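# Find the lighter check weight and set it on the red dish

## Task

Four check weights look alike, but one weighs less than the others. Use the balance to find it: its pointer sits over white when both pans hold equal mass and tips toward the side that is lighter. Lay that light weight flat on the red dish and keep the other three weights off the dish. Apart from the weights and the dish, nothing may end up tipped over, and the balance must stay on the furniture it stands on now.

## Robot and tools

Robots. There are three identical i2rt Big YAM arms, named arm1, arm2 and arm3. Each has six revolute joints, a two-finger gripper and a wrist camera. Their feet (base_link) are fixed in the scene frame, and each faces along its own +x axis. arm1 stands near x=-0.017, y=+1.211, z=0.828 and faces roughly toward -y. arm2 stands near x=+0.095, y=-0.011, z=0.883 and faces roughly +x. arm3 stands near x=-0.083, y=-1.202, z=0.816 and faces roughly +x. A hand reaches about 1.0 m from its joint1 axis. The two room cameras are room_a and room_b. The wrist cameras are arm1_cam_wrist, arm2_cam_wrist and arm3_cam_wrist.

Frame. Every pose uses the single scene frame, in metres, with the origin on the floor and +z up. A hand pose has seven numbers: [x, y, z, qw, qx, qy, qz]. The hand point lies between the finger pads, about 1 cm behind the fingertips. The fingers point along the hand's +z, and they open and close along its y.

move. Each argument is named after a robot (arm1, arm2, arm3) and holds an object with that robot's own part of the action. There is also an optional cameras list, drawn from arm1_cam_wrist, arm2_cam_wrist, arm3_cam_wrist, room_a, room_b or "all". Any robot you do not name keeps its earlier command. A robot's part can hold:
- joints: an object of absolute joint goals keyed by name, in radians, plus gripper_m as the fingertip gap in metres. The ranges are joint1_rad -2.879 to 2.879 (base yaw, positive is counter-clockwise seen from above), joint2_rad 0 to 3.141 (shoulder), joint3_rad 0 to 3.019 (elbow), joint4_rad -1.692 to 1.57 (wrist pitch, positive lifts the fingers), joint5_rad -1.57 to 1.57 (sideways swing, positive goes to the arm's right), joint6_rad -2.094 to 2.094 (roll) and gripper_m 0 to 0.093.
- target: one absolute hand pose of seven numbers in the scene frame, laid out like the printed hand line. The hand travels in a straight line from its current hand_target toward it. If target is present, joints may contain only gripper_m.
- speed: the top speed of the path in m/s, from 0.002 to 0.5, with 0.25 as the default. It is only allowed together with target.
- min_time_s: 0.1 to 8 s, the shortest time any joint motion of that robot may take. It goes with joints.
All motions in one action start at the same moment. All hand paths finish together, paced by the slowest one. A path runs 0.5 to 10 s. An unknown key makes the call invalid, and a value out of range gets it refused. Once a call has been refused, the later move, wait and finished_scene calls in the same reply are skipped.

Results. Each robot's state includes joint_positions, Joint velocities ("within noise" means it is at rest), joint torques, hand and hand_target. joint_status and hand_status report how the last motions ended. "done" means the motion finished. "off_target" means the arm stopped short and may still be pushing. "time_out" means the arm keeps a nearby target and keeps pushing; on_its_own lists any joint still moving by itself. "not_followed", "joint command not followed" and "pose unreachable" mean a safety check held back the targets, often to prevent a collision. To ease a push, send the joint the position it reports. The "move" line gives a summary per robot, for example "arm1 done; arm2 time_out". Robots listed under "as last shown" were not commanded and repeat their earlier values. A move with no action returns the full state, all images and the scene number.

wait: seconds, 0 to 10, with optional cameras. It sends no new command. zoom_image: camera plus region [x0, y0, x1, y1] in image pixels, measured from the top-left corner and at most 504 by 504. Only a camera from the latest images can be used. finished_scene: scene is the current scene's number. It cannot be undone, and the goal has to remain true afterwards.

Control quirks. The controller never lets the commanded pose run more than 100 mm and 20 degrees ahead of the measured hand. The hand trails its path, may wander off it and may end a centimetre or more away. It moves fastest when the arm is nearly straight. Joint-space moves can take wide arcs. Paths do not avoid obstacles or the other arms. The printed hand position becomes less accurate at long reach.

Gripper. When it grips a hard object, gripper_m reads up to about 5 mm narrower than the object, or on some units up to 2 mm wider. Closed on nothing, it reads 0 to 0.003. Full force (roughly 50 to 64 N per pad) is reached about 5 mm below the gap read at first contact. To let go, command a gap well above the current reading.

Cameras. Calibrations are listed for each camera. Wrist cameras are fisheye and room cameras are pinhole with radial distortion, all at 672x504. The room cameras may have shifted slightly, by a few degrees or millimetres at most.

Avoid the following. Two robots pressing hard against each other, including one gripper closing on another's fingers, fails the scene. So does hitting fixed or heavy things hard, dropping a part from a height, or pushing anything off the work area or onto the floor. Do not tip the balance or move it off its furniture. Release parts only when they are still, and avoid slamming. An arm that pushes for long, holds loads or stays stretched out heats up. At 100 °C it goes limp for 30 to 60 s or more (an OVER-TEMPERATURE FAULT), and its keys then read limit_stop_at_motor_heat, so send the targets again afterwards. Loose objects may occasionally get a light nudge. The scene keeps running while you think, so smooth and fast motion is better.

Each tool is called after "Request:" by a JSON object that holds its "op" and its "data", one argument or row to a line.

## Session

Request:
{"op": "move", "data": {

}}

Scene clock: 0.00 s.
Joint torques (N m): no reading
Heat: arm1: hottest joint2_rad 37 °C; arm2: hottest joint2_rad 31 °C; arm3: hottest joint2_rad 36 °C.
Joint velocities: within noise
arm1.joint_positions: joint1_rad=+0.463 joint2_rad=+0.615 joint3_rad=+1.490 joint4_rad=-1.383 joint5_rad=+0.276 joint6_rad=+0.395 gripper_m=+0.09396
arm1.joint_status: not commanded
arm1.hand: x=-0.2166 y=+1.1519 z=+1.4100 quat_wxyz=(-0.119, -0.855, +0.016, +0.505) (m; scene frame)
arm1.hand_target: x=-0.2135 y=+1.1537 z=+1.4229 quat_wxyz=(-0.125, -0.847, +0.018, +0.516) (m; scene frame)
arm1.hand_status: not commanded
arm2.joint_positions: joint1_rad=+0.482 joint2_rad=+0.585 joint3_rad=+1.357 joint4_rad=-1.462 joint5_rad=+0.226 joint6_rad=+0.023 gripper_m=+0.09396
arm2.joint_status: not commanded
arm2.hand: x=-0.1095 y=-0.0683 z=+1.3892 quat_wxyz=(-0.010, +0.891, +0.138, -0.433) (m; scene frame)
arm2.hand_target: x=-0.1075 y=-0.0675 z=+1.4001 quat_wxyz=(-0.007, +0.885, +0.136, -0.444) (m; scene frame)
arm2.hand_status: not commanded
arm3.joint_positions: joint1_rad=-0.065 joint2_rad=+0.649 joint3_rad=+1.390 joint4_rad=-1.161 joint5_rad=-0.034 joint6_rad=-0.702 gripper_m=+0.09396
arm3.joint_status: not commanded
arm3.hand: x=-0.3410 y=-1.1470 z=+1.3892 quat_wxyz=(-0.236, +0.811, +0.203, -0.495) (m; scene frame)
arm3.hand_target: x=-0.3379 y=-1.1478 z=+1.4005 quat_wxyz=(-0.241, +0.804, +0.201, -0.504) (m; scene frame)
arm3.hand_status: not commanded
pictures: arm1_cam_wrist, arm2_cam_wrist, arm3_cam_wrist, room_a, room_b

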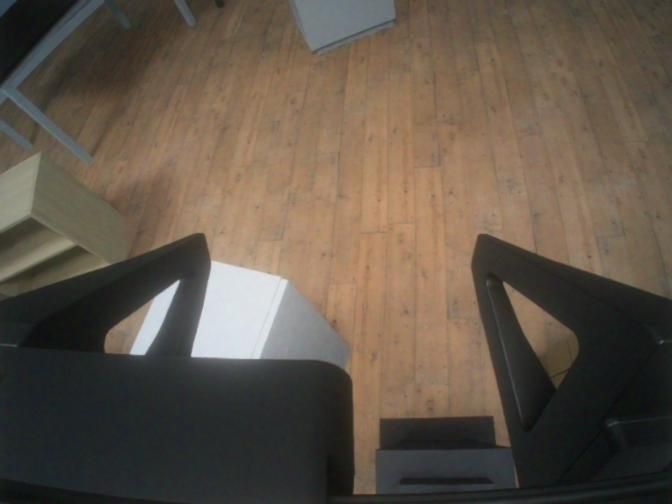

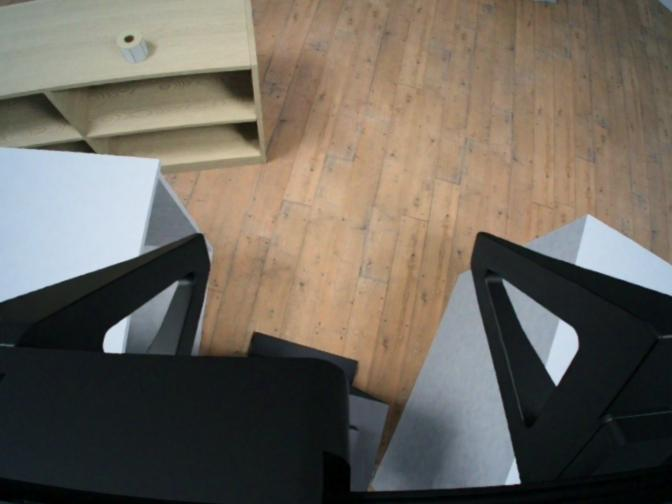

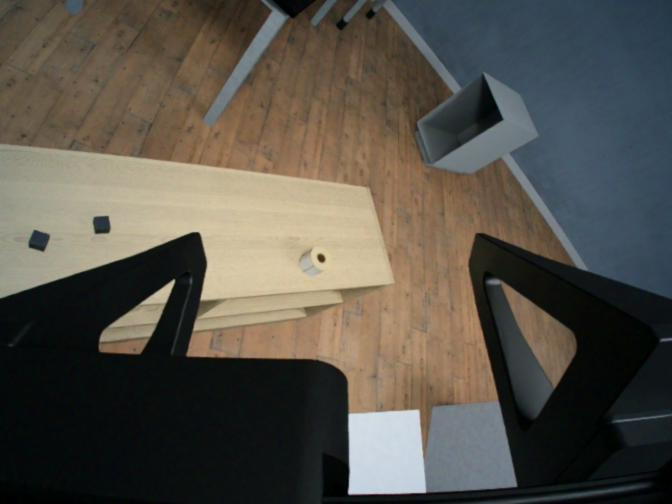

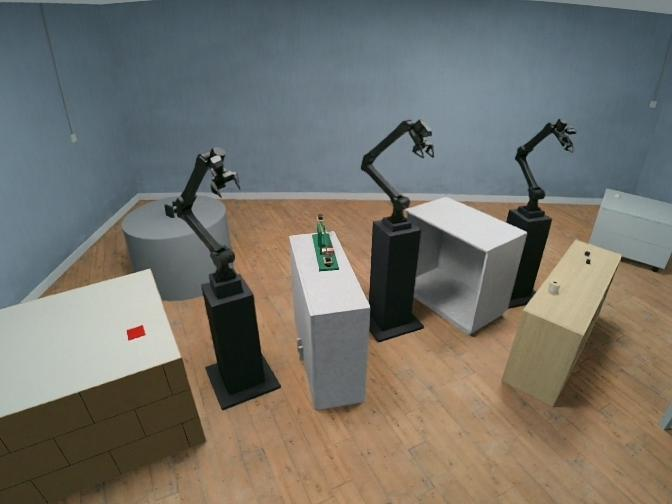

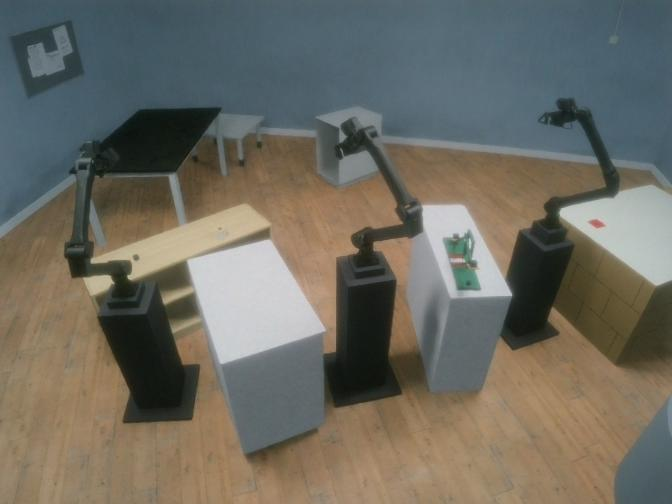

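Request:
{"op": "zoom_image", "data": {
  "camera": "room_a",
  "region": [270, 200, 390, 290]
}}

Request:
{"op": "zoom_image", "data": {
  "camera": "room_b",
  "region": [410, 210, 530, 300]
}}

Request:
{"op": "zoom_image", "data": {
  "camera": "room_a",
  "region": [520, 230, 640, 320]
}}

Request:
{"op": "zoom_image", "data": {
  "camera": "room_b",
  "region": [90, 190, 290, 340]
}}

Request:
{"op": "zoom_image", "data": {
  "camera": "room_b",
  "region": [540, 180, 660, 270]
}}

Request:
{"op": "zoom_image", "data": {
  "camera": "room_a",
  "region": [80, 290, 200, 380]
}}

Scaled by 4.200 from the camera's 672x504 image, which has a finer 960x720 frame.

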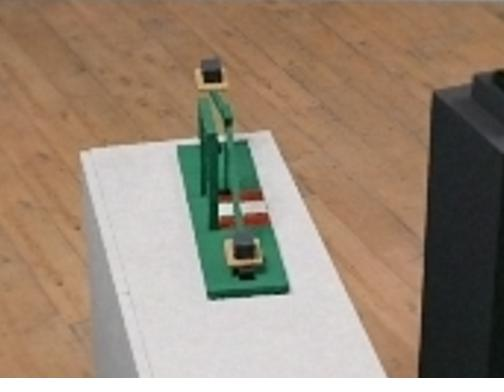

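Scaled by 4.200 from the camera's 672x504 image, which has a finer 960x720 frame.

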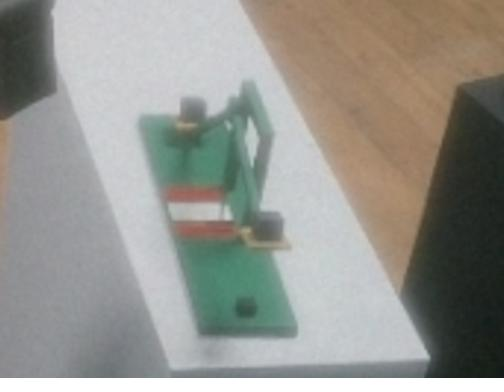

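Scaled by 4.200 from the camera's 672x504 image, which has a finer 960x720 frame.

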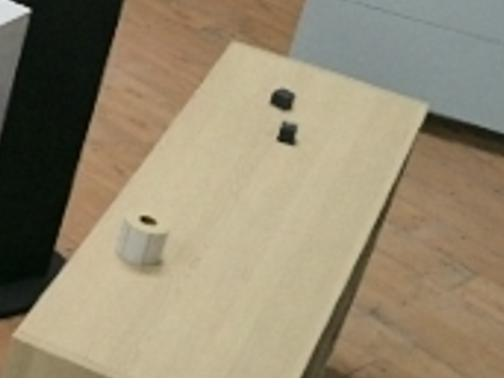

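Scaled by 2.520 from the camera's 672x504 image, which has a finer 960x720 frame.

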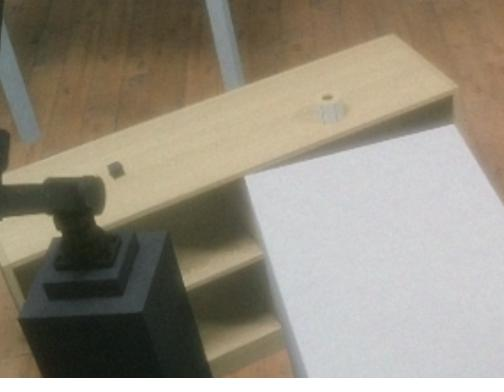

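Scaled by 4.200 from the camera's 672x504 image, which has a finer 960x720 frame.

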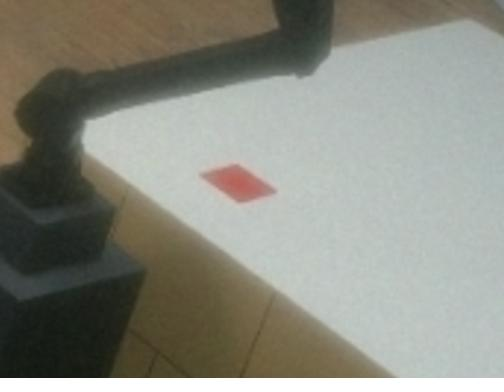

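Scaled by 4.200 from the camera's 672x504 image, which has a finer 960x720 frame.

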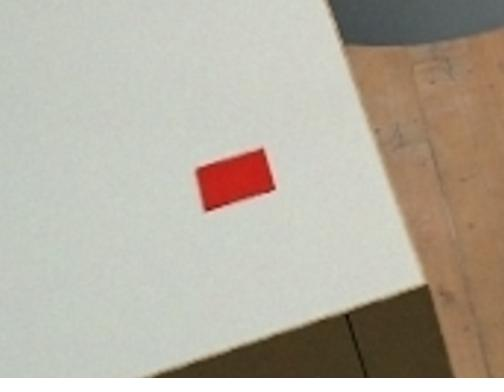

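Request:
{"op": "move", "data": {
  "arm1": {"joints":{"joint1_rad":1.57,"joint5_rad":0,"joint6_rad":0,"joint4_rad":-1.2}},
  "arm2": {"joints":{"joint1_rad":-1.4,"joint5_rad":0,"joint6_rad":0,"joint4_rad":-1.2}},
  "arm3": {"joints":{"joint1_rad":0.08,"joint5_rad":0,"joint6_rad":0,"joint2_rad":1.0,"joint3_rad":1.4}},
  "cameras": ["arm1_cam_wrist","arm2_cam_wrist","arm3_cam_wrist"]
}}

Scene clock: 4.33 s.
Joint torques (N m): arm1=[0.85 2.43 10.35 2.78 -0.02 -0.2] | arm2=[0.62 2.32 11 2.51 -0.09 -0.01] | arm3=[-0.56 -6.71 9.95 1.81 0.14 0.05]
Heat: arm1: hottest joint2_rad 37 °C; arm2: hottest joint2_rad 31 °C; arm3: hottest joint2_rad 36 °C.
move: arm1 done; arm2 done; arm3 done
Joint velocities: within noise
arm1.joint_positions: joint1_rad=+1.556 joint2_rad=+0.615 joint3_rad=+1.490 joint4_rad=-1.220 joint5_rad=+0.002 joint6_rad=+0.014 gripper_m=+0.09397
arm1.joint_status: all done
arm1.hand: x=-0.0029 y=+0.9845 z=+1.4430 quat_wxyz=(-0.418, -0.567, -0.588, +0.398) (m; scene frame)
arm1.hand_target: x=+0.0005 y=+0.9883 z=+1.4597 quat_wxyz=(-0.431, -0.549, -0.587, +0.410) (m; scene frame)
arm1.hand_status: not commanded
arm2.joint_positions: joint1_rad=-1.388 joint2_rad=+0.585 joint3_rad=+1.357 joint4_rad=-1.214 joint5_rad=+0.001 joint6_rad=+0.009 gripper_m=+0.09397
arm2.joint_status: all done
arm2.hand: x=+0.0619 y=+0.2202 z=+1.4429 quat_wxyz=(-0.357, +0.631, -0.556, -0.407) (m; scene frame)
arm2.hand_target: x=+0.0648 y=+0.2179 z=+1.4571 quat_wxyz=(-0.370, +0.623, -0.550, -0.415) (m; scene frame)
arm2.hand_status: not commanded
arm3.joint_positions: joint1_rad=+0.074 joint2_rad=+1.009 joint3_rad=+1.383 joint4_rad=-1.161 joint5_rad=-0.003 joint6_rad=-0.009 gripper_m=+0.09396
arm3.joint_status: all done
arm3.hand: x=-0.4852 y=-1.1643 z=+1.2712 quat_wxyz=(-0.021, +0.922, -0.039, -0.386) (m; scene frame)
arm3.hand_target: x=-0.4837 y=-1.1666 z=+1.2842 quat_wxyz=(-0.020, +0.916, -0.041, -0.399) (m; scene frame)
arm3.hand_status: not commanded
pictures: arm1_cam_wrist, arm2_cam_wrist, arm3_cam_wrist
camera_calibration:
arm1_cam_wrist: T_world_to_cam=[[-0.999283, -0.0377718, -0.00269815, 0.038129], [-0.0298193, 0.828807, -0.558739, -0.00678144], [0.0233408, -0.558258, -0.829339, 1.874], [0, 0, 0, 1]] pos_world=[-0.00584117, 1.05324, 1.55049]
arm2_cam_wrist: T_world_to_cam=[[0.990942, 0.134287, -0.00114658, -0.0881082], [0.115911, -0.859591, -0.497662, 0.905448], [-0.0678152, 0.493022, -0.86737, 1.27126], [0, 0, 0, 1]] pos_world=[0.0685693, 0.163388, 1.55316]
arm3_cam_wrist: T_world_to_cam=[[0.0966987, 0.995314, 0.000348377, 1.20708], [0.980422, -0.0951916, -0.172367, 0.586493], [-0.171526, 0.0170092, -0.985033, 1.31525], [0, 0, 0, 1]] pos_world=[-0.466134, -1.16796, 1.39624]

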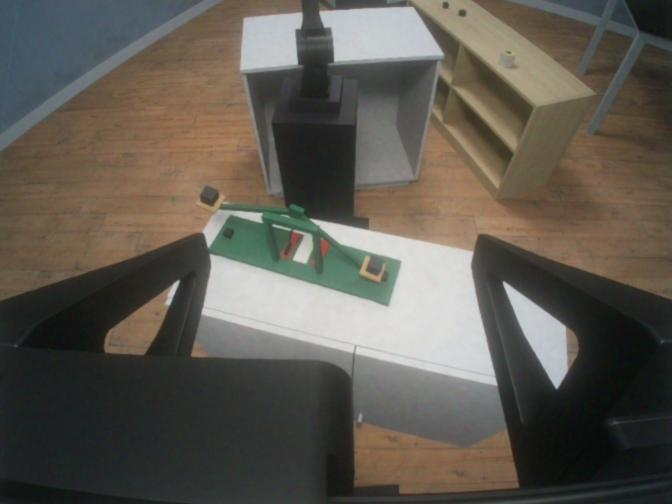

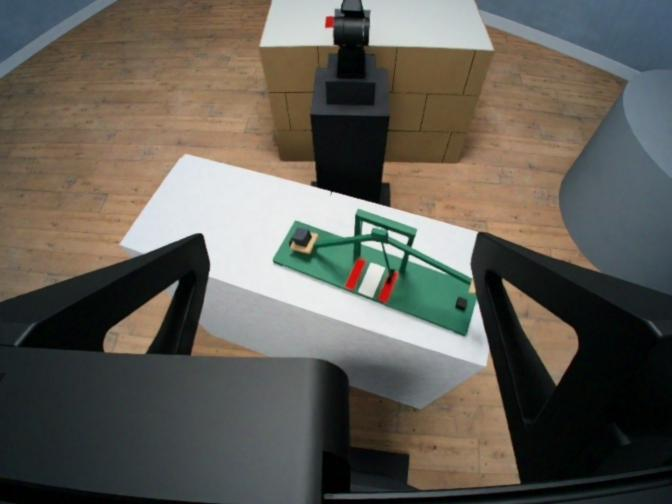

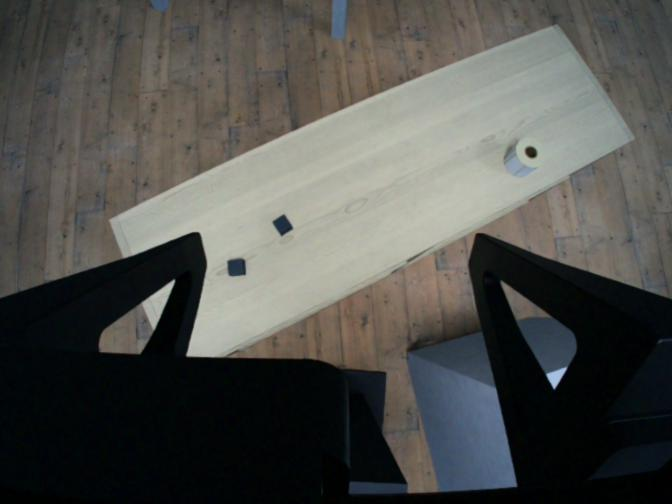

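Request:
{"op": "zoom_image", "data": {
  "camera": "arm1_cam_wrist",
  "region": [180, 170, 420, 320]
}}

Request:
{"op": "zoom_image", "data": {
  "camera": "arm2_cam_wrist",
  "region": [260, 190, 500, 350]
}}

Request:
{"op": "move", "data": {
  "cameras": ["room_a","room_b"]
}}

Request:
{"op": "zoom_image", "data": {
  "camera": "room_b",
  "region": [410, 210, 530, 300]
}}

Request:
{"op": "zoom_image", "data": {
  "camera": "room_a",
  "region": [270, 200, 390, 290]
}}

Scaled by 2.100 from the camera's 672x504 image, which has a finer 960x720 frame.

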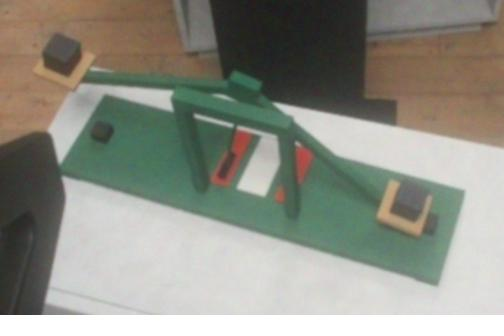

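Scaled by 2.100 from the camera's 672x504 image, which has a finer 960x720 frame.

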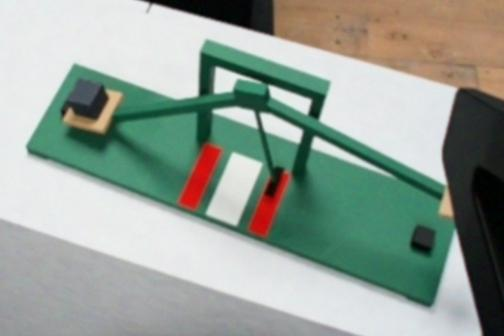

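Scene clock: 4.67 s.
Joint torques (N m): arm1=[0.79 2.61 10.39 2.61 0.01 -0.24] | arm2=[0.79 2.26 11.06 2.51 -0.08 -0.01] | arm3=[-0.67 -6.59 9.96 1.83 0.15 0.05]
Heat: arm1: hottest joint2_rad 37 °C; arm2: hottest joint2_rad 31 °C; arm3: hottest joint2_rad 37 °C.
Joint velocities: within noise
arm1.joint_positions: joint1_rad=+1.556 joint2_rad=+0.615 joint3_rad=+1.490 joint4_rad=-1.220 joint5_rad=+0.002 joint6_rad=+0.014 gripper_m=+0.09397
arm1.joint_status: all done
arm1.hand: x=-0.0029 y=+0.9845 z=+1.4430 quat_wxyz=(-0.418, -0.567, -0.588, +0.398) (m; scene frame)
arm1.hand_target: x=+0.0005 y=+0.9883 z=+1.4597 quat_wxyz=(-0.431, -0.549, -0.587, +0.410) (m; scene frame)
arm1.hand_status: not commanded
arm2.joint_positions: joint1_rad=-1.388 joint2_rad=+0.585 joint3_rad=+1.357 joint4_rad=-1.214 joint5_rad=+0.001 joint6_rad=+0.009 gripper_m=+0.09397
arm2.joint_status: all done
arm2.hand: x=+0.0619 y=+0.2202 z=+1.4429 quat_wxyz=(-0.357, +0.631, -0.556, -0.407) (m; scene frame)
arm2.hand_target: x=+0.0648 y=+0.2179 z=+1.4571 quat_wxyz=(-0.370, +0.623, -0.550, -0.415) (m; scene frame)
arm2.hand_status: not commanded
arm3.joint_positions: joint1_rad=+0.074 joint2_rad=+1.009 joint3_rad=+1.383 joint4_rad=-1.161 joint5_rad=-0.003 joint6_rad=-0.009 gripper_m=+0.09396
arm3.joint_status: all done
arm3.hand: x=-0.4852 y=-1.1643 z=+1.2712 quat_wxyz=(-0.021, +0.922, -0.039, -0.386) (m; scene frame)
arm3.hand_target: x=-0.4837 y=-1.1666 z=+1.2842 quat_wxyz=(-0.020, +0.916, -0.041, -0.399) (m; scene frame)
arm3.hand_status: not commanded
pictures: room_a, room_b

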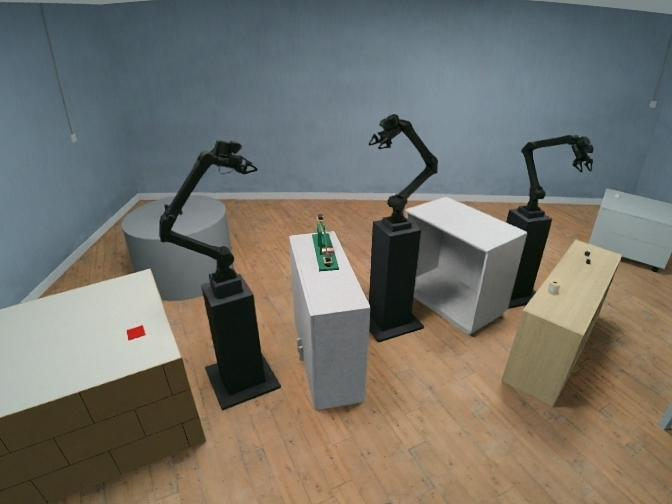

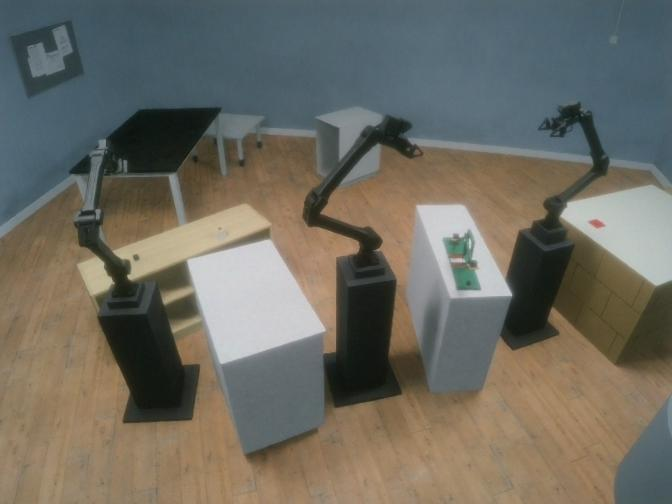

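Scaled by 4.200 from the camera's 672x504 image, which has a finer 960x720 frame.

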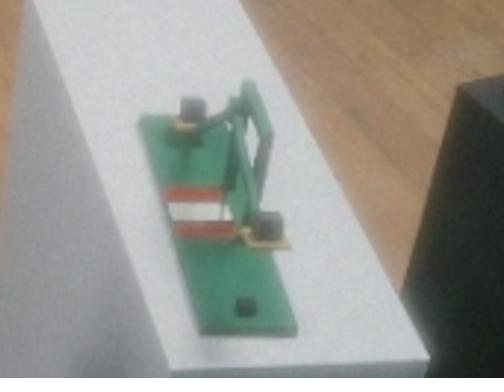

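Scaled by 4.200 from the camera's 672x504 image, which has a finer 960x720 frame.

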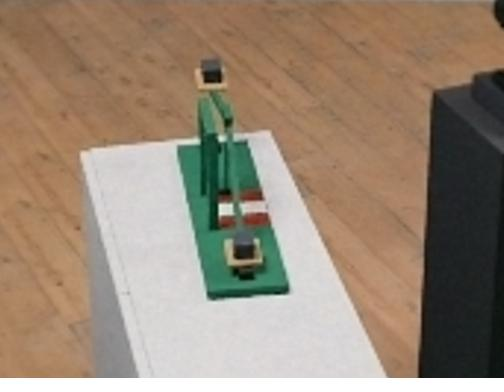

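Request:
{"op": "move", "data": {
  "arm1": {"target":[0.22,0.68,1.17,0.2525,0.520,0.800,-0.164],"speed":0.4},
  "cameras": ["arm1_cam_wrist"]
}}

Scene clock: 8.17 s.
Joint torques (N m): arm1=[0.21 -10.52 15.8 0.87 -0.02 -0.19] | arm2=[0.56 2.32 11.03 2.5 -0.11 -0.02] | arm3=[-0.67 -6.65 9.94 1.83 0.15 0.06]
Heat: arm1: hottest joint2_rad 37 °C; arm2: hottest joint2_rad 31 °C; arm3: hottest joint2_rad 37 °C.
move: arm1 off_target
Joint velocities: within noise
arm1.joint_positions: joint1_rad=+1.911 joint2_rad=+1.486 joint3_rad=+1.507 joint4_rad=-1.033 joint5_rad=-0.007 joint6_rad=+0.014 gripper_m=+0.09397
arm1.joint_status: not commanded
arm1.hand: x=+0.2086 y=+0.6876 z=+1.1406 quat_wxyz=(-0.232, -0.535, -0.798, +0.152) (m; scene frame)
arm1.hand_target: x=+0.2193 y=+0.6815 z=+1.1699 quat_wxyz=(-0.253, -0.520, -0.799, +0.164) (m; scene frame)
arm1.hand_status: off_target (0.032 m and 3.3 deg from the pose sent, 0.466 m and 41.5 deg at the start)
arm2, arm3: as last shown
pictures: arm1_cam_wrist
camera_calibration:
arm1_cam_wrist: T_world_to_cam=[[-0.923813, -0.382836, -0.00254123, 0.458777], [-0.381891, 0.921025, 0.0766277, -0.637939], [-0.0269953, 0.0717601, -0.997057, 1.22109], [0, 0, 0, 1]] pos_world=[0.213164, 0.675569, 1.26755]

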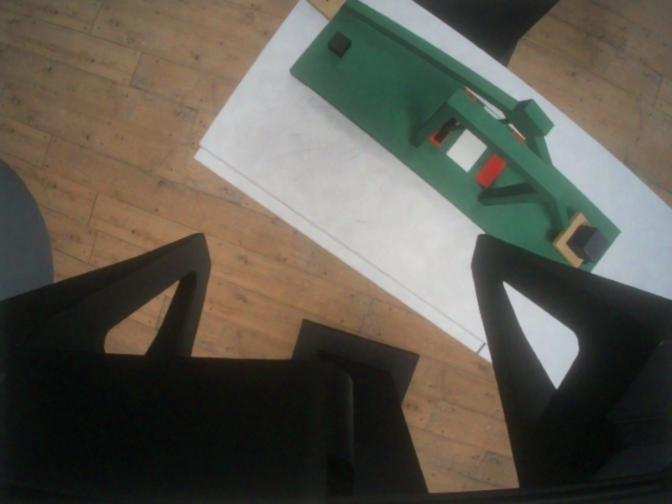

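Request:
{"op": "move", "data": {
  "arm1": {"target":[0.19,0.74,1.16,0.4505,0.4594,0.7073,-0.2927],"speed":0.4},
  "cameras": ["arm1_cam_wrist"]
}}

Scene clock: 10.10 s.
Joint torques (N m): arm1=[-0.21 -7.65 11.92 2.59 -0.03 -0.22] | arm2=[0.79 2.14 11 2.52 -0.1 0] | arm3=[-0.67 -6.59 9.96 1.84 0.15 0.05]
Heat: arm1: hottest joint2_rad 37 °C; arm2: hottest joint2_rad 31 °C; arm3: hottest joint2_rad 37 °C.
move: arm1 off_target
Joint velocities: within noise
arm1.joint_positions: joint1_rad=+1.911 joint2_rad=+1.124 joint3_rad=+0.933 joint4_rad=-0.290 joint5_rad=-0.014 joint6_rad=+0.014 gripper_m=+0.09397
arm1.joint_status: not commanded
arm1.hand: x=+0.1877 y=+0.7400 z=+1.1430 quat_wxyz=(-0.436, -0.472, -0.712, +0.281) (m; scene frame)
arm1.hand_target: x=+0.1898 y=+0.7403 z=+1.1601 quat_wxyz=(-0.450, -0.460, -0.707, +0.293) (m; scene frame)
arm1.hand_status: off_target (0.017 m and 2.7 deg from the pose sent, 0.059 m and 32.9 deg at the start)
arm2, arm3: as last shown
pictures: arm1_cam_wrist
camera_calibration:
arm1_cam_wrist: T_world_to_cam=[[-0.918925, -0.394349, -0.00807777, 0.473493], [-0.351255, 0.82748, -0.43806, -0.0426559], [0.179433, -0.399707, -0.898909, 1.41714], [0, 0, 0, 1]] pos_world=[0.16584, 0.788459, 1.25902]

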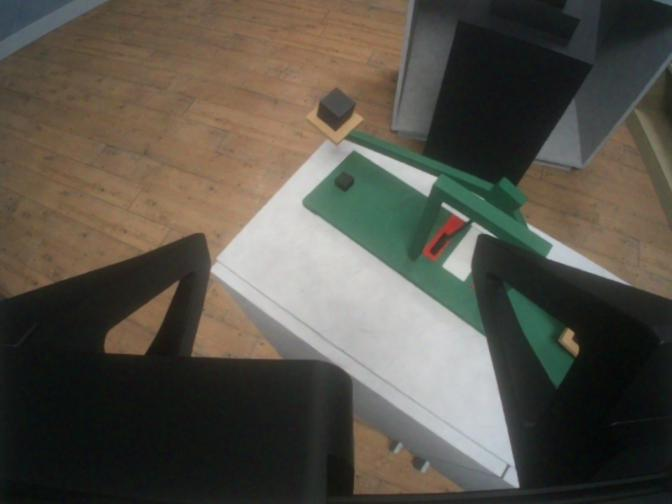

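Request:
{"op": "move", "data": {
  "arm1": {"target":[0.30,0.50,1.09,0.124,0.812,0.569,-0.178],"speed":0.4,"joints":{"gripper_m":0.07}},
  "cameras": ["arm1_cam_wrist"]
}}

arm1: "target": qw, qx, qy, qz must be a unit quaternion (the sum of their squares is 1)
Scene clock: 11.27 s.
Joint torques (N m): arm1=[0.03 -7.24 11.96 2.65 -0.04 -0.22] | arm2=[0.56 2.49 11.07 2.56 -0.1 -0.01] | arm3=[-0.62 -6.59 9.94 1.83 0.14 0.06]
Heat: arm1: hottest joint2_rad 37 °C; arm2: hottest joint2_rad 31 °C; arm3: hottest joint2_rad 37 °C.
Joint velocities: within noise
arm1.joint_positions: joint1_rad=+1.911 joint2_rad=+1.124 joint3_rad=+0.933 joint4_rad=-0.290 joint5_rad=-0.014 joint6_rad=+0.014 gripper_m=+0.09397
arm1.joint_status: not commanded
arm1.hand: x=+0.1877 y=+0.7400 z=+1.1430 quat_wxyz=(-0.436, -0.472, -0.712, +0.281) (m; scene frame)
arm1.hand_target: x=+0.1898 y=+0.7403 z=+1.1600 quat_wxyz=(-0.450, -0.460, -0.707, +0.293) (m; scene frame)
arm1.hand_status: off_target (0.017 m and 2.7 deg from the pose sent, 0.059 m and 32.9 deg at the start)
arm2.joint_positions: joint1_rad=-1.388 joint2_rad=+0.585 joint3_rad=+1.357 joint4_rad=-1.214 joint5_rad=+0.001 joint6_rad=+0.009 gripper_m=+0.09397
arm2.joint_status: not commanded
arm2.hand: x=+0.0619 y=+0.2202 z=+1.4429 quat_wxyz=(-0.357, +0.631, -0.556, -0.407) (m; scene frame)
arm2.hand_target: x=+0.0648 y=+0.2179 z=+1.4571 quat_wxyz=(-0.370, +0.623, -0.550, -0.415) (m; scene frame)
arm2.hand_status: not commanded
arm3.joint_positions: joint1_rad=+0.074 joint2_rad=+1.009 joint3_rad=+1.383 joint4_rad=-1.161 joint5_rad=-0.003 joint6_rad=-0.009 gripper_m=+0.09396
arm3.joint_status: not commanded
arm3.hand: x=-0.4852 y=-1.1643 z=+1.2712 quat_wxyz=(-0.021, +0.922, -0.039, -0.386) (m; scene frame)
arm3.hand_target: x=-0.4837 y=-1.1666 z=+1.2842 quat_wxyz=(-0.020, +0.916, -0.041, -0.399) (m; scene frame)
arm3.hand_status: not commanded
pictures: none

Request:
{"op": "move", "data": {
  "arm1": {"target":[0.30,0.51,1.09,0.1242,0.7997,0.5601,-0.1773],"speed":0.4,"joints":{"gripper_m":0.07}},
  "cameras": ["arm1_cam_wrist"]
}}

Scene clock: 15.00 s.
Joint torques (N m): arm1=[0.09 -18.08 14.84 0.44 0.22 0.06] | arm2=[0.5 2.37 11.03 2.54 -0.09 0] | arm3=[-0.62 -6.65 9.98 1.8 0.15 0.06]
Heat: arm1: hottest joint2_rad 38 °C; arm2: hottest joint3_rad 32 °C; arm3: hottest joint2_rad 37 °C.
move: arm1 off_target
Joint velocities: within noise
arm1.joint_positions: joint1_rad=+1.996 joint2_rad=+2.363 joint3_rad=+2.716 joint4_rad=-1.653 joint5_rad=+0.314 joint6_rad=+0.778 gripper_m=+0.07010
arm1.joint_status: all done
arm1.hand: x=+0.2923 y=+0.5138 z=+1.0790 quat_wxyz=(-0.108, -0.797, -0.567, +0.178) (m; scene frame)
arm1.hand_target: x=+0.2996 y=+0.5108 z=+1.0897 quat_wxyz=(-0.126, -0.799, -0.560, +0.177) (m; scene frame)
arm1.hand_status: off_target (0.014 m and 2.0 deg from the pose sent, 0.261 m and 56.5 deg at the start)
arm2.joint_positions: joint1_rad=-1.388 joint2_rad=+0.585 joint3_rad=+1.357 joint4_rad=-1.214 joint5_rad=+0.001 joint6_rad=+0.009 gripper_m=+0.09397
arm2.joint_status: not commanded
arm2.hand: x=+0.0619 y=+0.2202 z=+1.4429 quat_wxyz=(-0.357, +0.631, -0.556, -0.407) (m; scene frame)
arm2.hand_target: x=+0.0648 y=+0.2179 z=+1.4571 quat_wxyz=(-0.370, +0.623, -0.550, -0.415) (m; scene frame)
arm2.hand_status: not commanded
arm3.joint_positions: joint1_rad=+0.074 joint2_rad=+1.009 joint3_rad=+1.383 joint4_rad=-1.161 joint5_rad=-0.003 joint6_rad=-0.009 gripper_m=+0.09396
arm3.joint_status: not commanded
arm3.hand: x=-0.4852 y=-1.1643 z=+1.2712 quat_wxyz=(-0.021, +0.922, -0.039, -0.386) (m; scene frame)
arm3.hand_target: x=-0.4837 y=-1.1666 z=+1.2842 quat_wxyz=(-0.020, +0.916, -0.041, -0.399) (m; scene frame)
arm3.hand_status: not commanded
pictures: arm1_cam_wrist
camera_calibration:
arm1_cam_wrist: T_world_to_cam=[[-0.942297, 0.333217, 0.0323003, 0.0693619], [0.332015, 0.917785, 0.217798, -0.800544], [0.0429293, 0.215955, -0.975459, 1.05659], [0, 0, 0, 1]] pos_world=[0.285793, 0.483439, 1.20278]

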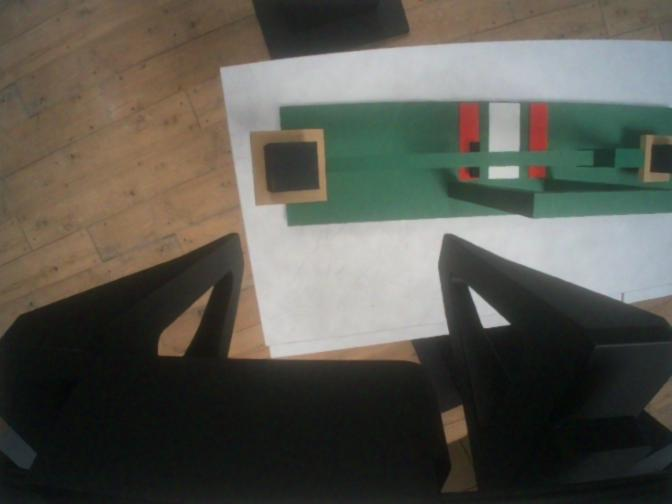

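Request:
{"op": "move", "data": {
  "arm1": {"target":[0.314,0.475,1.011,0.1242,0.7997,0.5601,-0.1773],"speed":0.2},
  "cameras": ["arm1_cam_wrist"]
}}

Scene clock: 16.83 s.
Joint torques (N m): arm1=[-0.5 -20.25 15.04 0.51 0.2 0] | arm2=[0.79 2.32 11.03 2.51 -0.08 -0.01] | arm3=[-0.56 -6.53 9.96 1.81 0.14 0.05]
Heat: arm1: hottest joint3_rad 39 °C; arm2: hottest joint3_rad 32 °C; arm3: hottest joint2_rad 37 °C.
move: arm1 off_target
Joint velocities: within noise
arm1.joint_positions: joint1_rad=+1.996 joint2_rad=+2.500 joint3_rad=+2.723 joint4_rad=-1.545 joint5_rad=+0.312 joint6_rad=+0.778 gripper_m=+0.07010
arm1.joint_status: not commanded
arm1.hand: x=+0.3086 y=+0.4818 z=+0.9845 quat_wxyz=(-0.097, -0.798, -0.569, +0.175) (m; scene frame)
arm1.hand_target: x=+0.3133 y=+0.4764 z=+1.0109 quat_wxyz=(-0.126, -0.799, -0.560, +0.177) (m; scene frame)
arm1.hand_status: off_target (0.028 m and 3.2 deg from the pose sent, 0.081 m and 2.0 deg at the start)
arm2, arm3: as last shown
pictures: arm1_cam_wrist
camera_calibration:
arm1_cam_wrist: T_world_to_cam=[[-0.94194, 0.332461, 0.0471083, 0.084147], [0.333989, 0.913164, 0.23363, -0.770064], [0.0346551, 0.235799, -0.971184, 0.959354], [0, 0, 0, 1]] pos_world=[0.303208, 0.449005, 1.10765]

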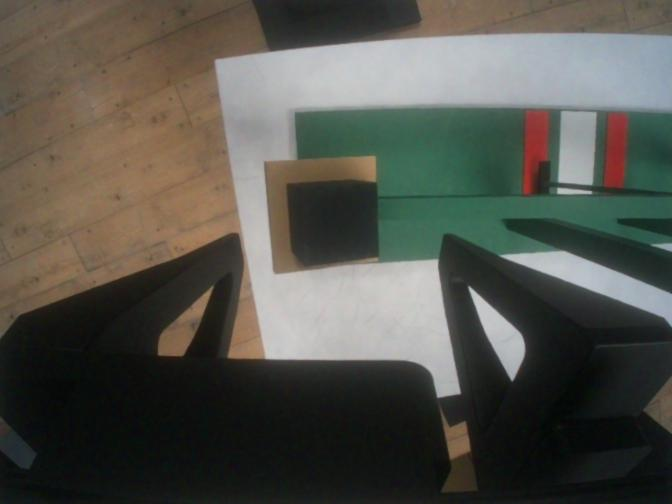

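Request:
{"op": "move", "data": {
  "arm1": {"target":[0.3125,0.466,0.970,0.1242,0.7997,0.5601,-0.1773],"speed":0.1},
  "cameras": ["arm1_cam_wrist"]
}}

Scene clock: 18.27 s.
Joint torques (N m): arm1=[-1.03 -20.48 10.97 1.36 0.22 -0.07] | arm2=[0.67 2.32 11 2.52 -0.1 0] | arm3=[-0.73 -6.59 9.96 1.8 0.15 0.05]
Heat: arm1: hottest joint2_rad 39 °C; arm2: hottest joint3_rad 32 °C; arm3: hottest joint2_rad 37 °C.
move: arm1 done
Joint velocities: within noise
arm1.joint_positions: joint1_rad=+1.996 joint2_rad=+2.500 joint3_rad=+2.662 joint4_rad=-1.453 joint5_rad=+0.311 joint6_rad=+0.778 gripper_m=+0.07010
arm1.joint_status: not commanded
arm1.hand: x=+0.3141 y=+0.4714 z=+0.9635 quat_wxyz=(-0.113, -0.797, -0.566, +0.177) (m; scene frame)
arm1.hand_target: x=+0.3124 y=+0.4661 z=+0.9701 quat_wxyz=(-0.124, -0.800, -0.560, +0.177) (m; scene frame)
arm1.hand_status: done (0.009 m and 1.5 deg from the pose sent, 0.022 m and 3.2 deg at the start)
arm2, arm3: as last shown
pictures: arm1_cam_wrist
camera_calibration:
arm1_cam_wrist: T_world_to_cam=[[-0.942665, 0.332918, 0.0233983, 0.116614], [0.330017, 0.919417, 0.213916, -0.740211], [0.0497039, 0.209374, -0.976572, 0.954225], [0, 0, 0, 1]] pos_world=[0.306782, 0.44195, 1.08748]

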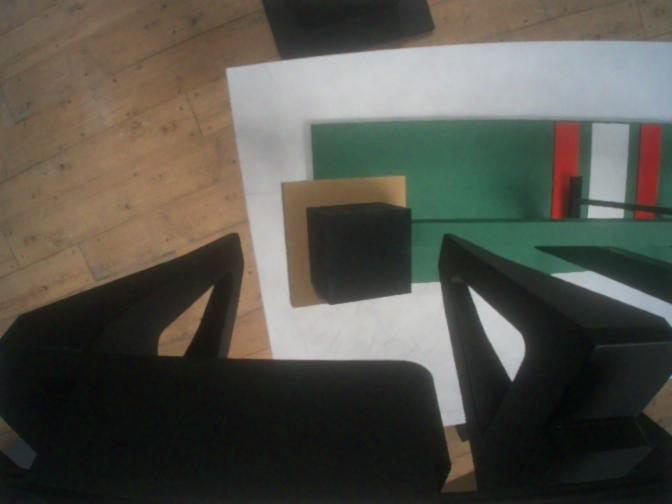

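Request:
{"op": "move", "data": {
  "arm1": {"target":[0.3065,0.467,0.948,0.1242,0.7997,0.5601,-0.1773],"speed":0.08},
  "cameras": ["arm1_cam_wrist"]
}}

Scene clock: 20.00 s.
Joint torques (N m): arm1=[-1.67 -21.6 11.11 1.14 0.27 -0.12] | arm2=[0.85 2.55 11.03 2.54 -0.1 0] | arm3=[-0.73 -6.65 9.98 1.81 0.15 0.06]
Heat: arm1: hottest joint3_rad 40 °C; arm2: hottest joint3_rad 33 °C; arm3: hottest joint2_rad 37 °C.
move: arm1 off_target
Joint velocities: within noise
arm1.joint_positions: joint1_rad=+1.996 joint2_rad=+2.479 joint3_rad=+2.506 joint4_rad=-1.346 joint5_rad=+0.308 joint6_rad=+0.778 gripper_m=+0.07009
arm1.joint_status: not commanded
arm1.hand: x=+0.3118 y=+0.4760 z=+0.9179 quat_wxyz=(-0.100, -0.798, -0.569, +0.174) (m; scene frame)
arm1.hand_target: x=+0.3062 y=+0.4676 z=+0.9480 quat_wxyz=(-0.124, -0.800, -0.560, +0.178) (m; scene frame)
arm1.hand_status: off_target (0.032 m and 3.0 deg from the pose sent, 0.018 m and 1.5 deg at the start)
arm2, arm3: as last shown
pictures: arm1_cam_wrist
camera_calibration:
arm1_cam_wrist: T_world_to_cam=[[-0.942646, 0.331204, 0.0415013, 0.0982269], [0.331447, 0.914033, 0.233851, -0.75003], [0.039519, 0.234194, -0.971386, 0.895459], [0, 0, 0, 1]] pos_world=[0.305801, 0.443307, 1.04116]

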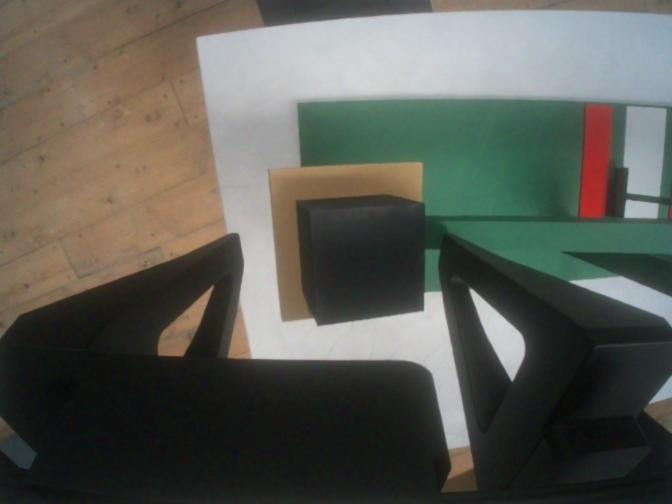

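Request:
{"op": "move", "data": {
  "arm1": {"target":[0.3015,0.469,0.965,0.1242,0.7997,0.5601,-0.1773],"speed":0.08},
  "cameras": ["arm1_cam_wrist"]
}}

Request:
{"op": "zoom_image", "data": {
  "camera": "arm1_cam_wrist",
  "region": [200, 120, 500, 370]
}}

Scene clock: 21.50 s.
Joint torques (N m): arm1=[-1.85 -22.59 12.15 0.5 0.24 -0.15] | arm2=[0.5 2.37 11.02 2.48 -0.1 -0.01] | arm3=[-0.73 -6.65 9.94 1.78 0.15 0.05]
Heat: arm1: hottest joint3_rad 40 °C; arm2: hottest joint3_rad 33 °C; arm3: hottest joint2_rad 37 °C.
move: arm1 off_target
Joint velocities: within noise
arm1.joint_positions: joint1_rad=+1.996 joint2_rad=+2.466 joint3_rad=+2.506 joint4_rad=-1.353 joint5_rad=+0.308 joint6_rad=+0.778 gripper_m=+0.07009
arm1.joint_status: not commanded
arm1.hand: x=+0.3114 y=+0.4772 z=+0.9273 quat_wxyz=(-0.102, -0.797, -0.569, +0.174) (m; scene frame)
arm1.hand_target: x=+0.3013 y=+0.4697 z=+0.9646 quat_wxyz=(-0.124, -0.800, -0.560, +0.178) (m; scene frame)
arm1.hand_status: off_target (0.040 m and 2.7 deg from the pose sent, 0.049 m and 3.0 deg at the start)
arm2, arm3: as last shown
pictures: arm1_cam_wrist
camera_calibration:
arm1_cam_wrist: T_world_to_cam=[[-0.942825, 0.331166, 0.0375449, 0.100705], [0.330617, 0.915084, 0.230896, -0.750747], [0.0421082, 0.230108, -0.972254, 0.906241], [0, 0, 0, 1]] pos_world=[0.304996, 0.445114, 1.05066]

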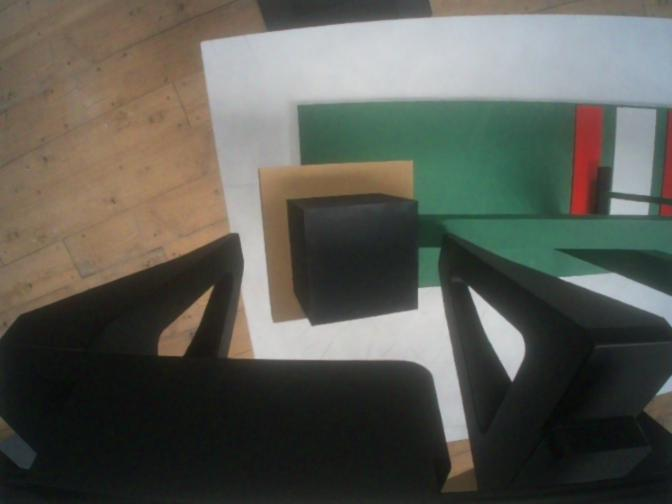

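Scaled by 1.680 from the camera's 672x504 image, which has a finer 960x720 frame.

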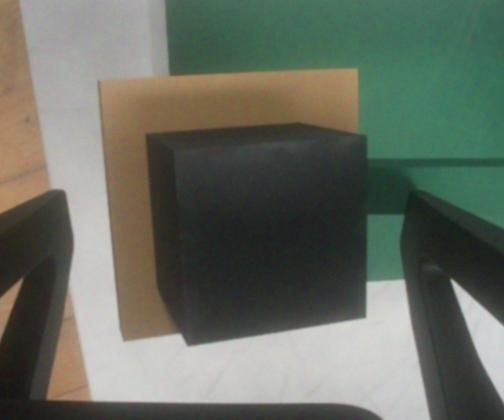

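Request:
{"op": "move", "data": {
  "arm1": {"target":[0.296,0.464,0.976,0.1242,0.7997,0.5601,-0.1773],"speed":0.08},
  "cameras": ["arm1_cam_wrist"]
}}

Scene clock: 22.77 s.
Joint torques (N m): arm1=[-2.14 -22.77 15.04 0.46 0.25 -0.21] | arm2=[0.56 2.26 11.1 2.56 -0.08 0] | arm3=[-0.73 -6.59 9.95 1.84 0.15 0.05]
Heat: arm1: hottest joint3_rad 41 °C; arm2: hottest joint3_rad 33 °C; arm3: hottest joint2_rad 37 °C.
move: arm1 off_target
Joint velocities: within noise
arm1.joint_positions: joint1_rad=+1.988 joint2_rad=+2.466 joint3_rad=+2.506 joint4_rad=-1.382 joint5_rad=+0.306 joint6_rad=+0.775 gripper_m=+0.07009
arm1.joint_status: not commanded
arm1.hand: x=+0.3027 y=+0.4806 z=+0.9256 quat_wxyz=(-0.088, -0.799, -0.570, +0.171) (m; scene frame)
arm1.hand_target: x=+0.2950 y=+0.4665 z=+0.9758 quat_wxyz=(-0.125, -0.799, -0.560, +0.178) (m; scene frame)
arm1.hand_status: off_target (0.053 m and 4.4 deg from the pose sent, 0.053 m and 2.7 deg at the start)
arm2, arm3: as last shown
pictures: arm1_cam_wrist
camera_calibration:
arm1_cam_wrist: T_world_to_cam=[[-0.940667, 0.334249, 0.0585031, 0.0698969], [0.337929, 0.907101, 0.250941, -0.76753], [0.0308085, 0.255822, -0.966233, 0.889654], [0, 0, 0, 1]] pos_world=[0.297711, 0.445272, 1.04813]

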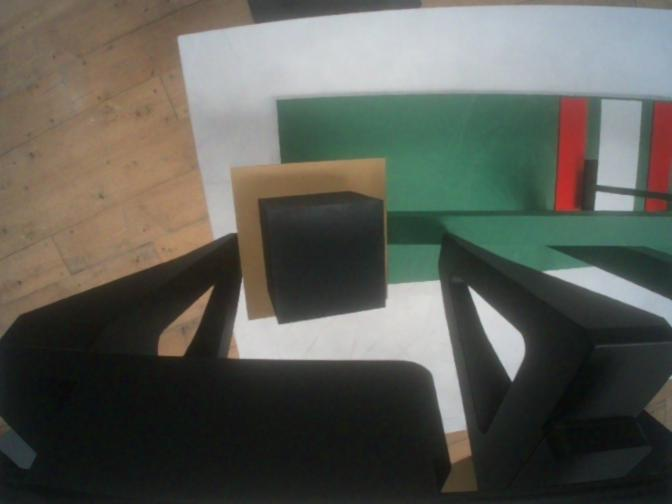

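Request:
{"op": "move", "data": {
  "arm1": {"target":[0.303,0.462,0.993,0.1242,0.7997,0.5601,-0.1773],"speed":0.08},
  "cameras": ["arm1_cam_wrist"]
}}

Scene clock: 25.03 s.
Joint torques (N m): arm1=[-1.49 -19.14 15.27 0.51 0.33 -0.16] | arm2=[0.67 2.37 11.02 2.51 -0.09 0] | arm3=[-0.62 -6.71 9.92 1.83 0.15 0.05]
Heat: arm1: hottest joint3_rad 42 °C; arm2: hottest joint3_rad 33 °C; arm3: hottest joint2_rad 37 °C.
move: arm1 off_target
Joint velocities: within noise
arm1.joint_positions: joint1_rad=+1.988 joint2_rad=+2.503 joint3_rad=+2.709 joint4_rad=-1.504 joint5_rad=+0.304 joint6_rad=+0.775 gripper_m=+0.07009
arm1.joint_status: not commanded
arm1.hand: x=+0.3074 y=+0.4730 z=+0.9788 quat_wxyz=(-0.109, -0.799, -0.566, +0.174) (m; scene frame)
arm1.hand_target: x=+0.3026 y=+0.4631 z=+0.9931 quat_wxyz=(-0.126, -0.799, -0.560, +0.178) (m; scene frame)
arm1.hand_status: off_target (0.018 m and 1.9 deg from the pose sent, 0.070 m and 4.4 deg at the start)
arm2, arm3: as last shown
pictures: arm1_cam_wrist
camera_calibration:
arm1_cam_wrist: T_world_to_cam=[[-0.941826, 0.335176, 0.0248989, 0.106593], [0.332079, 0.916579, 0.222723, -0.750624], [0.0518297, 0.218035, -0.974564, 0.962426], [0, 0, 0, 1]] pos_world=[0.299776, 0.442436, 1.10247]

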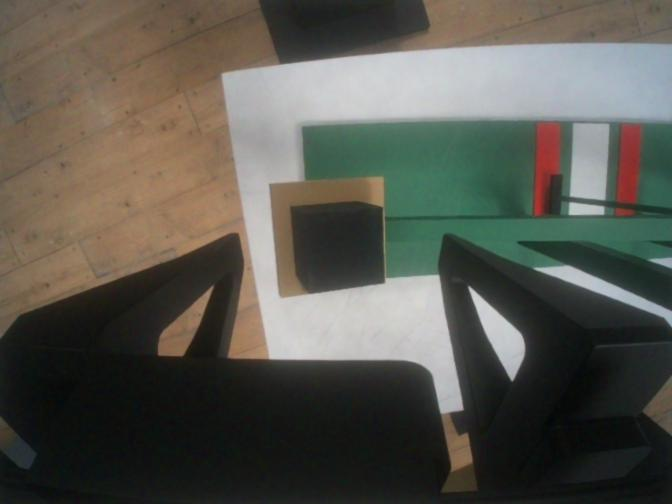

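Request:
{"op": "move", "data": {
  "arm1": {"joints":{"joint3_rad":2.58,"joint4_rad":-1.40},"min_time_s":1},
  "cameras": ["arm1_cam_wrist"]
}}

Scene clock: 26.77 s.
Joint torques (N m): arm1=[-0.56 -19.72 10.93 1.31 0.31 -0.18] | arm2=[0.56 2.43 11 2.5 -0.1 -0.03] | arm3=[-0.62 -6.71 9.95 1.8 0.15 0.05]
Heat: arm1: hottest joint3_rad 42 °C; arm2: hottest joint3_rad 34 °C; arm3: hottest joint2_rad 37 °C.
move: arm1 done
Joint velocities: within noise
arm1.joint_positions: joint1_rad=+1.988 joint2_rad=+2.504 joint3_rad=+2.572 joint4_rad=-1.412 joint5_rad=+0.305 joint6_rad=+0.774 gripper_m=+0.07009
arm1.joint_status: all done
arm1.hand: x=+0.3053 y=+0.4757 z=+0.9235 quat_wxyz=(-0.087, -0.799, -0.570, +0.171) (m; scene frame)
arm1.hand_target: x=+0.2991 y=+0.4687 z=+0.9165 quat_wxyz=(-0.088, -0.800, -0.568, +0.172) (m; scene frame)
arm1.hand_status: not commanded
arm2, arm3: as last shown
pictures: arm1_cam_wrist
camera_calibration:
arm1_cam_wrist: T_world_to_cam=[[-0.940814, 0.333668, 0.0594597, 0.073605], [0.337558, 0.90675, 0.252702, -0.764746], [0.0304034, 0.257817, -0.965715, 0.887476], [0, 0, 0, 1]] pos_world=[0.300412, 0.440068, 1.04593]

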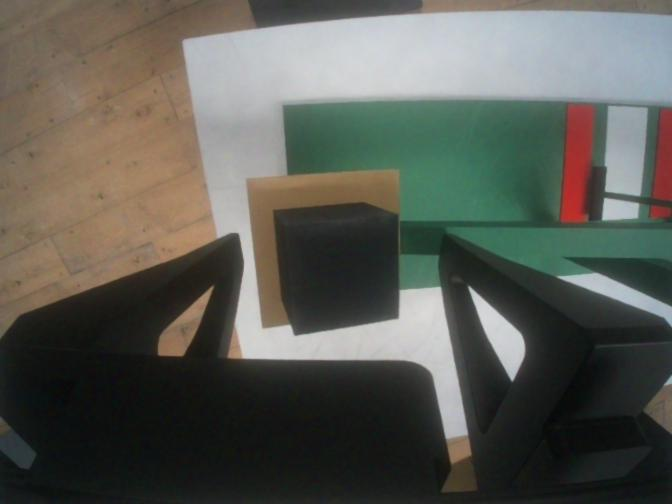

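Request:
{"op": "move", "data": {
  "arm1": {"joints":{"joint3_rad":2.62,"joint4_rad":-1.42},"min_time_s":0.5},
  "cameras": ["arm1_cam_wrist"]
}}

Scene clock: 31.07 s.
Joint torques (N m): arm1=[-1.49 -19.43 14.28 0.42 0.32 -0.13] | arm2=[0.79 2.43 11.04 2.55 -0.08 -0.01] | arm3=[-0.67 -6.65 9.95 1.84 0.14 0.05]
Heat: arm1: hottest joint3_rad 42 °C; arm2: hottest joint3_rad 34 °C; arm3: hottest joint2_rad 37 °C.
move: arm1 done
Joint velocities: within noise
arm1.joint_positions: joint1_rad=+1.988 joint2_rad=+2.504 joint3_rad=+2.572 joint4_rad=-1.412 joint5_rad=+0.305 joint6_rad=+0.774 gripper_m=+0.07009
arm1.joint_status: all done
arm1.hand: x=+0.3053 y=+0.4757 z=+0.9235 quat_wxyz=(-0.087, -0.799, -0.570, +0.171) (m; scene frame)
arm1.hand_target: x=+0.3007 y=+0.4658 z=+0.9329 quat_wxyz=(-0.098, -0.800, -0.566, +0.174) (m; scene frame)
arm1.hand_status: not commanded
arm2.joint_positions: joint1_rad=-1.388 joint2_rad=+0.585 joint3_rad=+1.357 joint4_rad=-1.214 joint5_rad=+0.001 joint6_rad=+0.009 gripper_m=+0.09397
arm2.joint_status: not commanded
arm2.hand: x=+0.0619 y=+0.2202 z=+1.4429 quat_wxyz=(-0.357, +0.631, -0.556, -0.407) (m; scene frame)
arm2.hand_target: x=+0.0648 y=+0.2179 z=+1.4571 quat_wxyz=(-0.370, +0.623, -0.550, -0.415) (m; scene frame)
arm2.hand_status: not commanded
arm3.joint_positions: joint1_rad=+0.074 joint2_rad=+1.009 joint3_rad=+1.383 joint4_rad=-1.161 joint5_rad=-0.003 joint6_rad=-0.009 gripper_m=+0.09396
arm3.joint_status: not commanded
arm3.hand: x=-0.4852 y=-1.1643 z=+1.2712 quat_wxyz=(-0.021, +0.922, -0.039, -0.386) (m; scene frame)
arm3.hand_target: x=-0.4837 y=-1.1666 z=+1.2842 quat_wxyz=(-0.020, +0.916, -0.041, -0.399) (m; scene frame)
arm3.hand_status: not commanded
pictures: arm1_cam_wrist
camera_calibration:
arm1_cam_wrist: T_world_to_cam=[[-0.940814, 0.333668, 0.0594597, 0.073605], [0.337558, 0.90675, 0.252702, -0.764746], [0.0304034, 0.257817, -0.965715, 0.887476], [0, 0, 0, 1]] pos_world=[0.300412, 0.440068, 1.04593]

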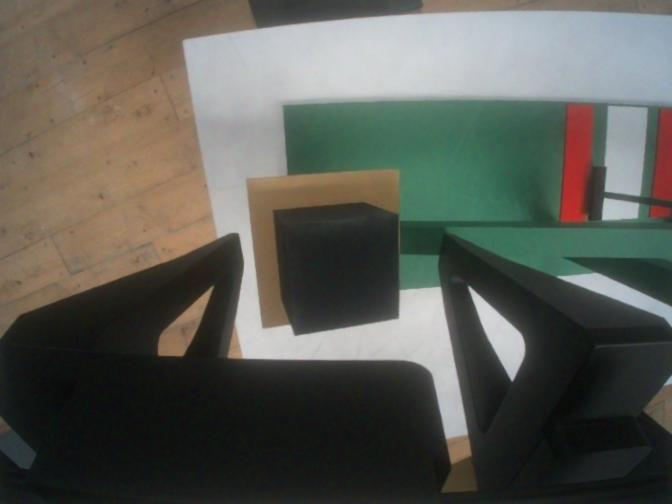

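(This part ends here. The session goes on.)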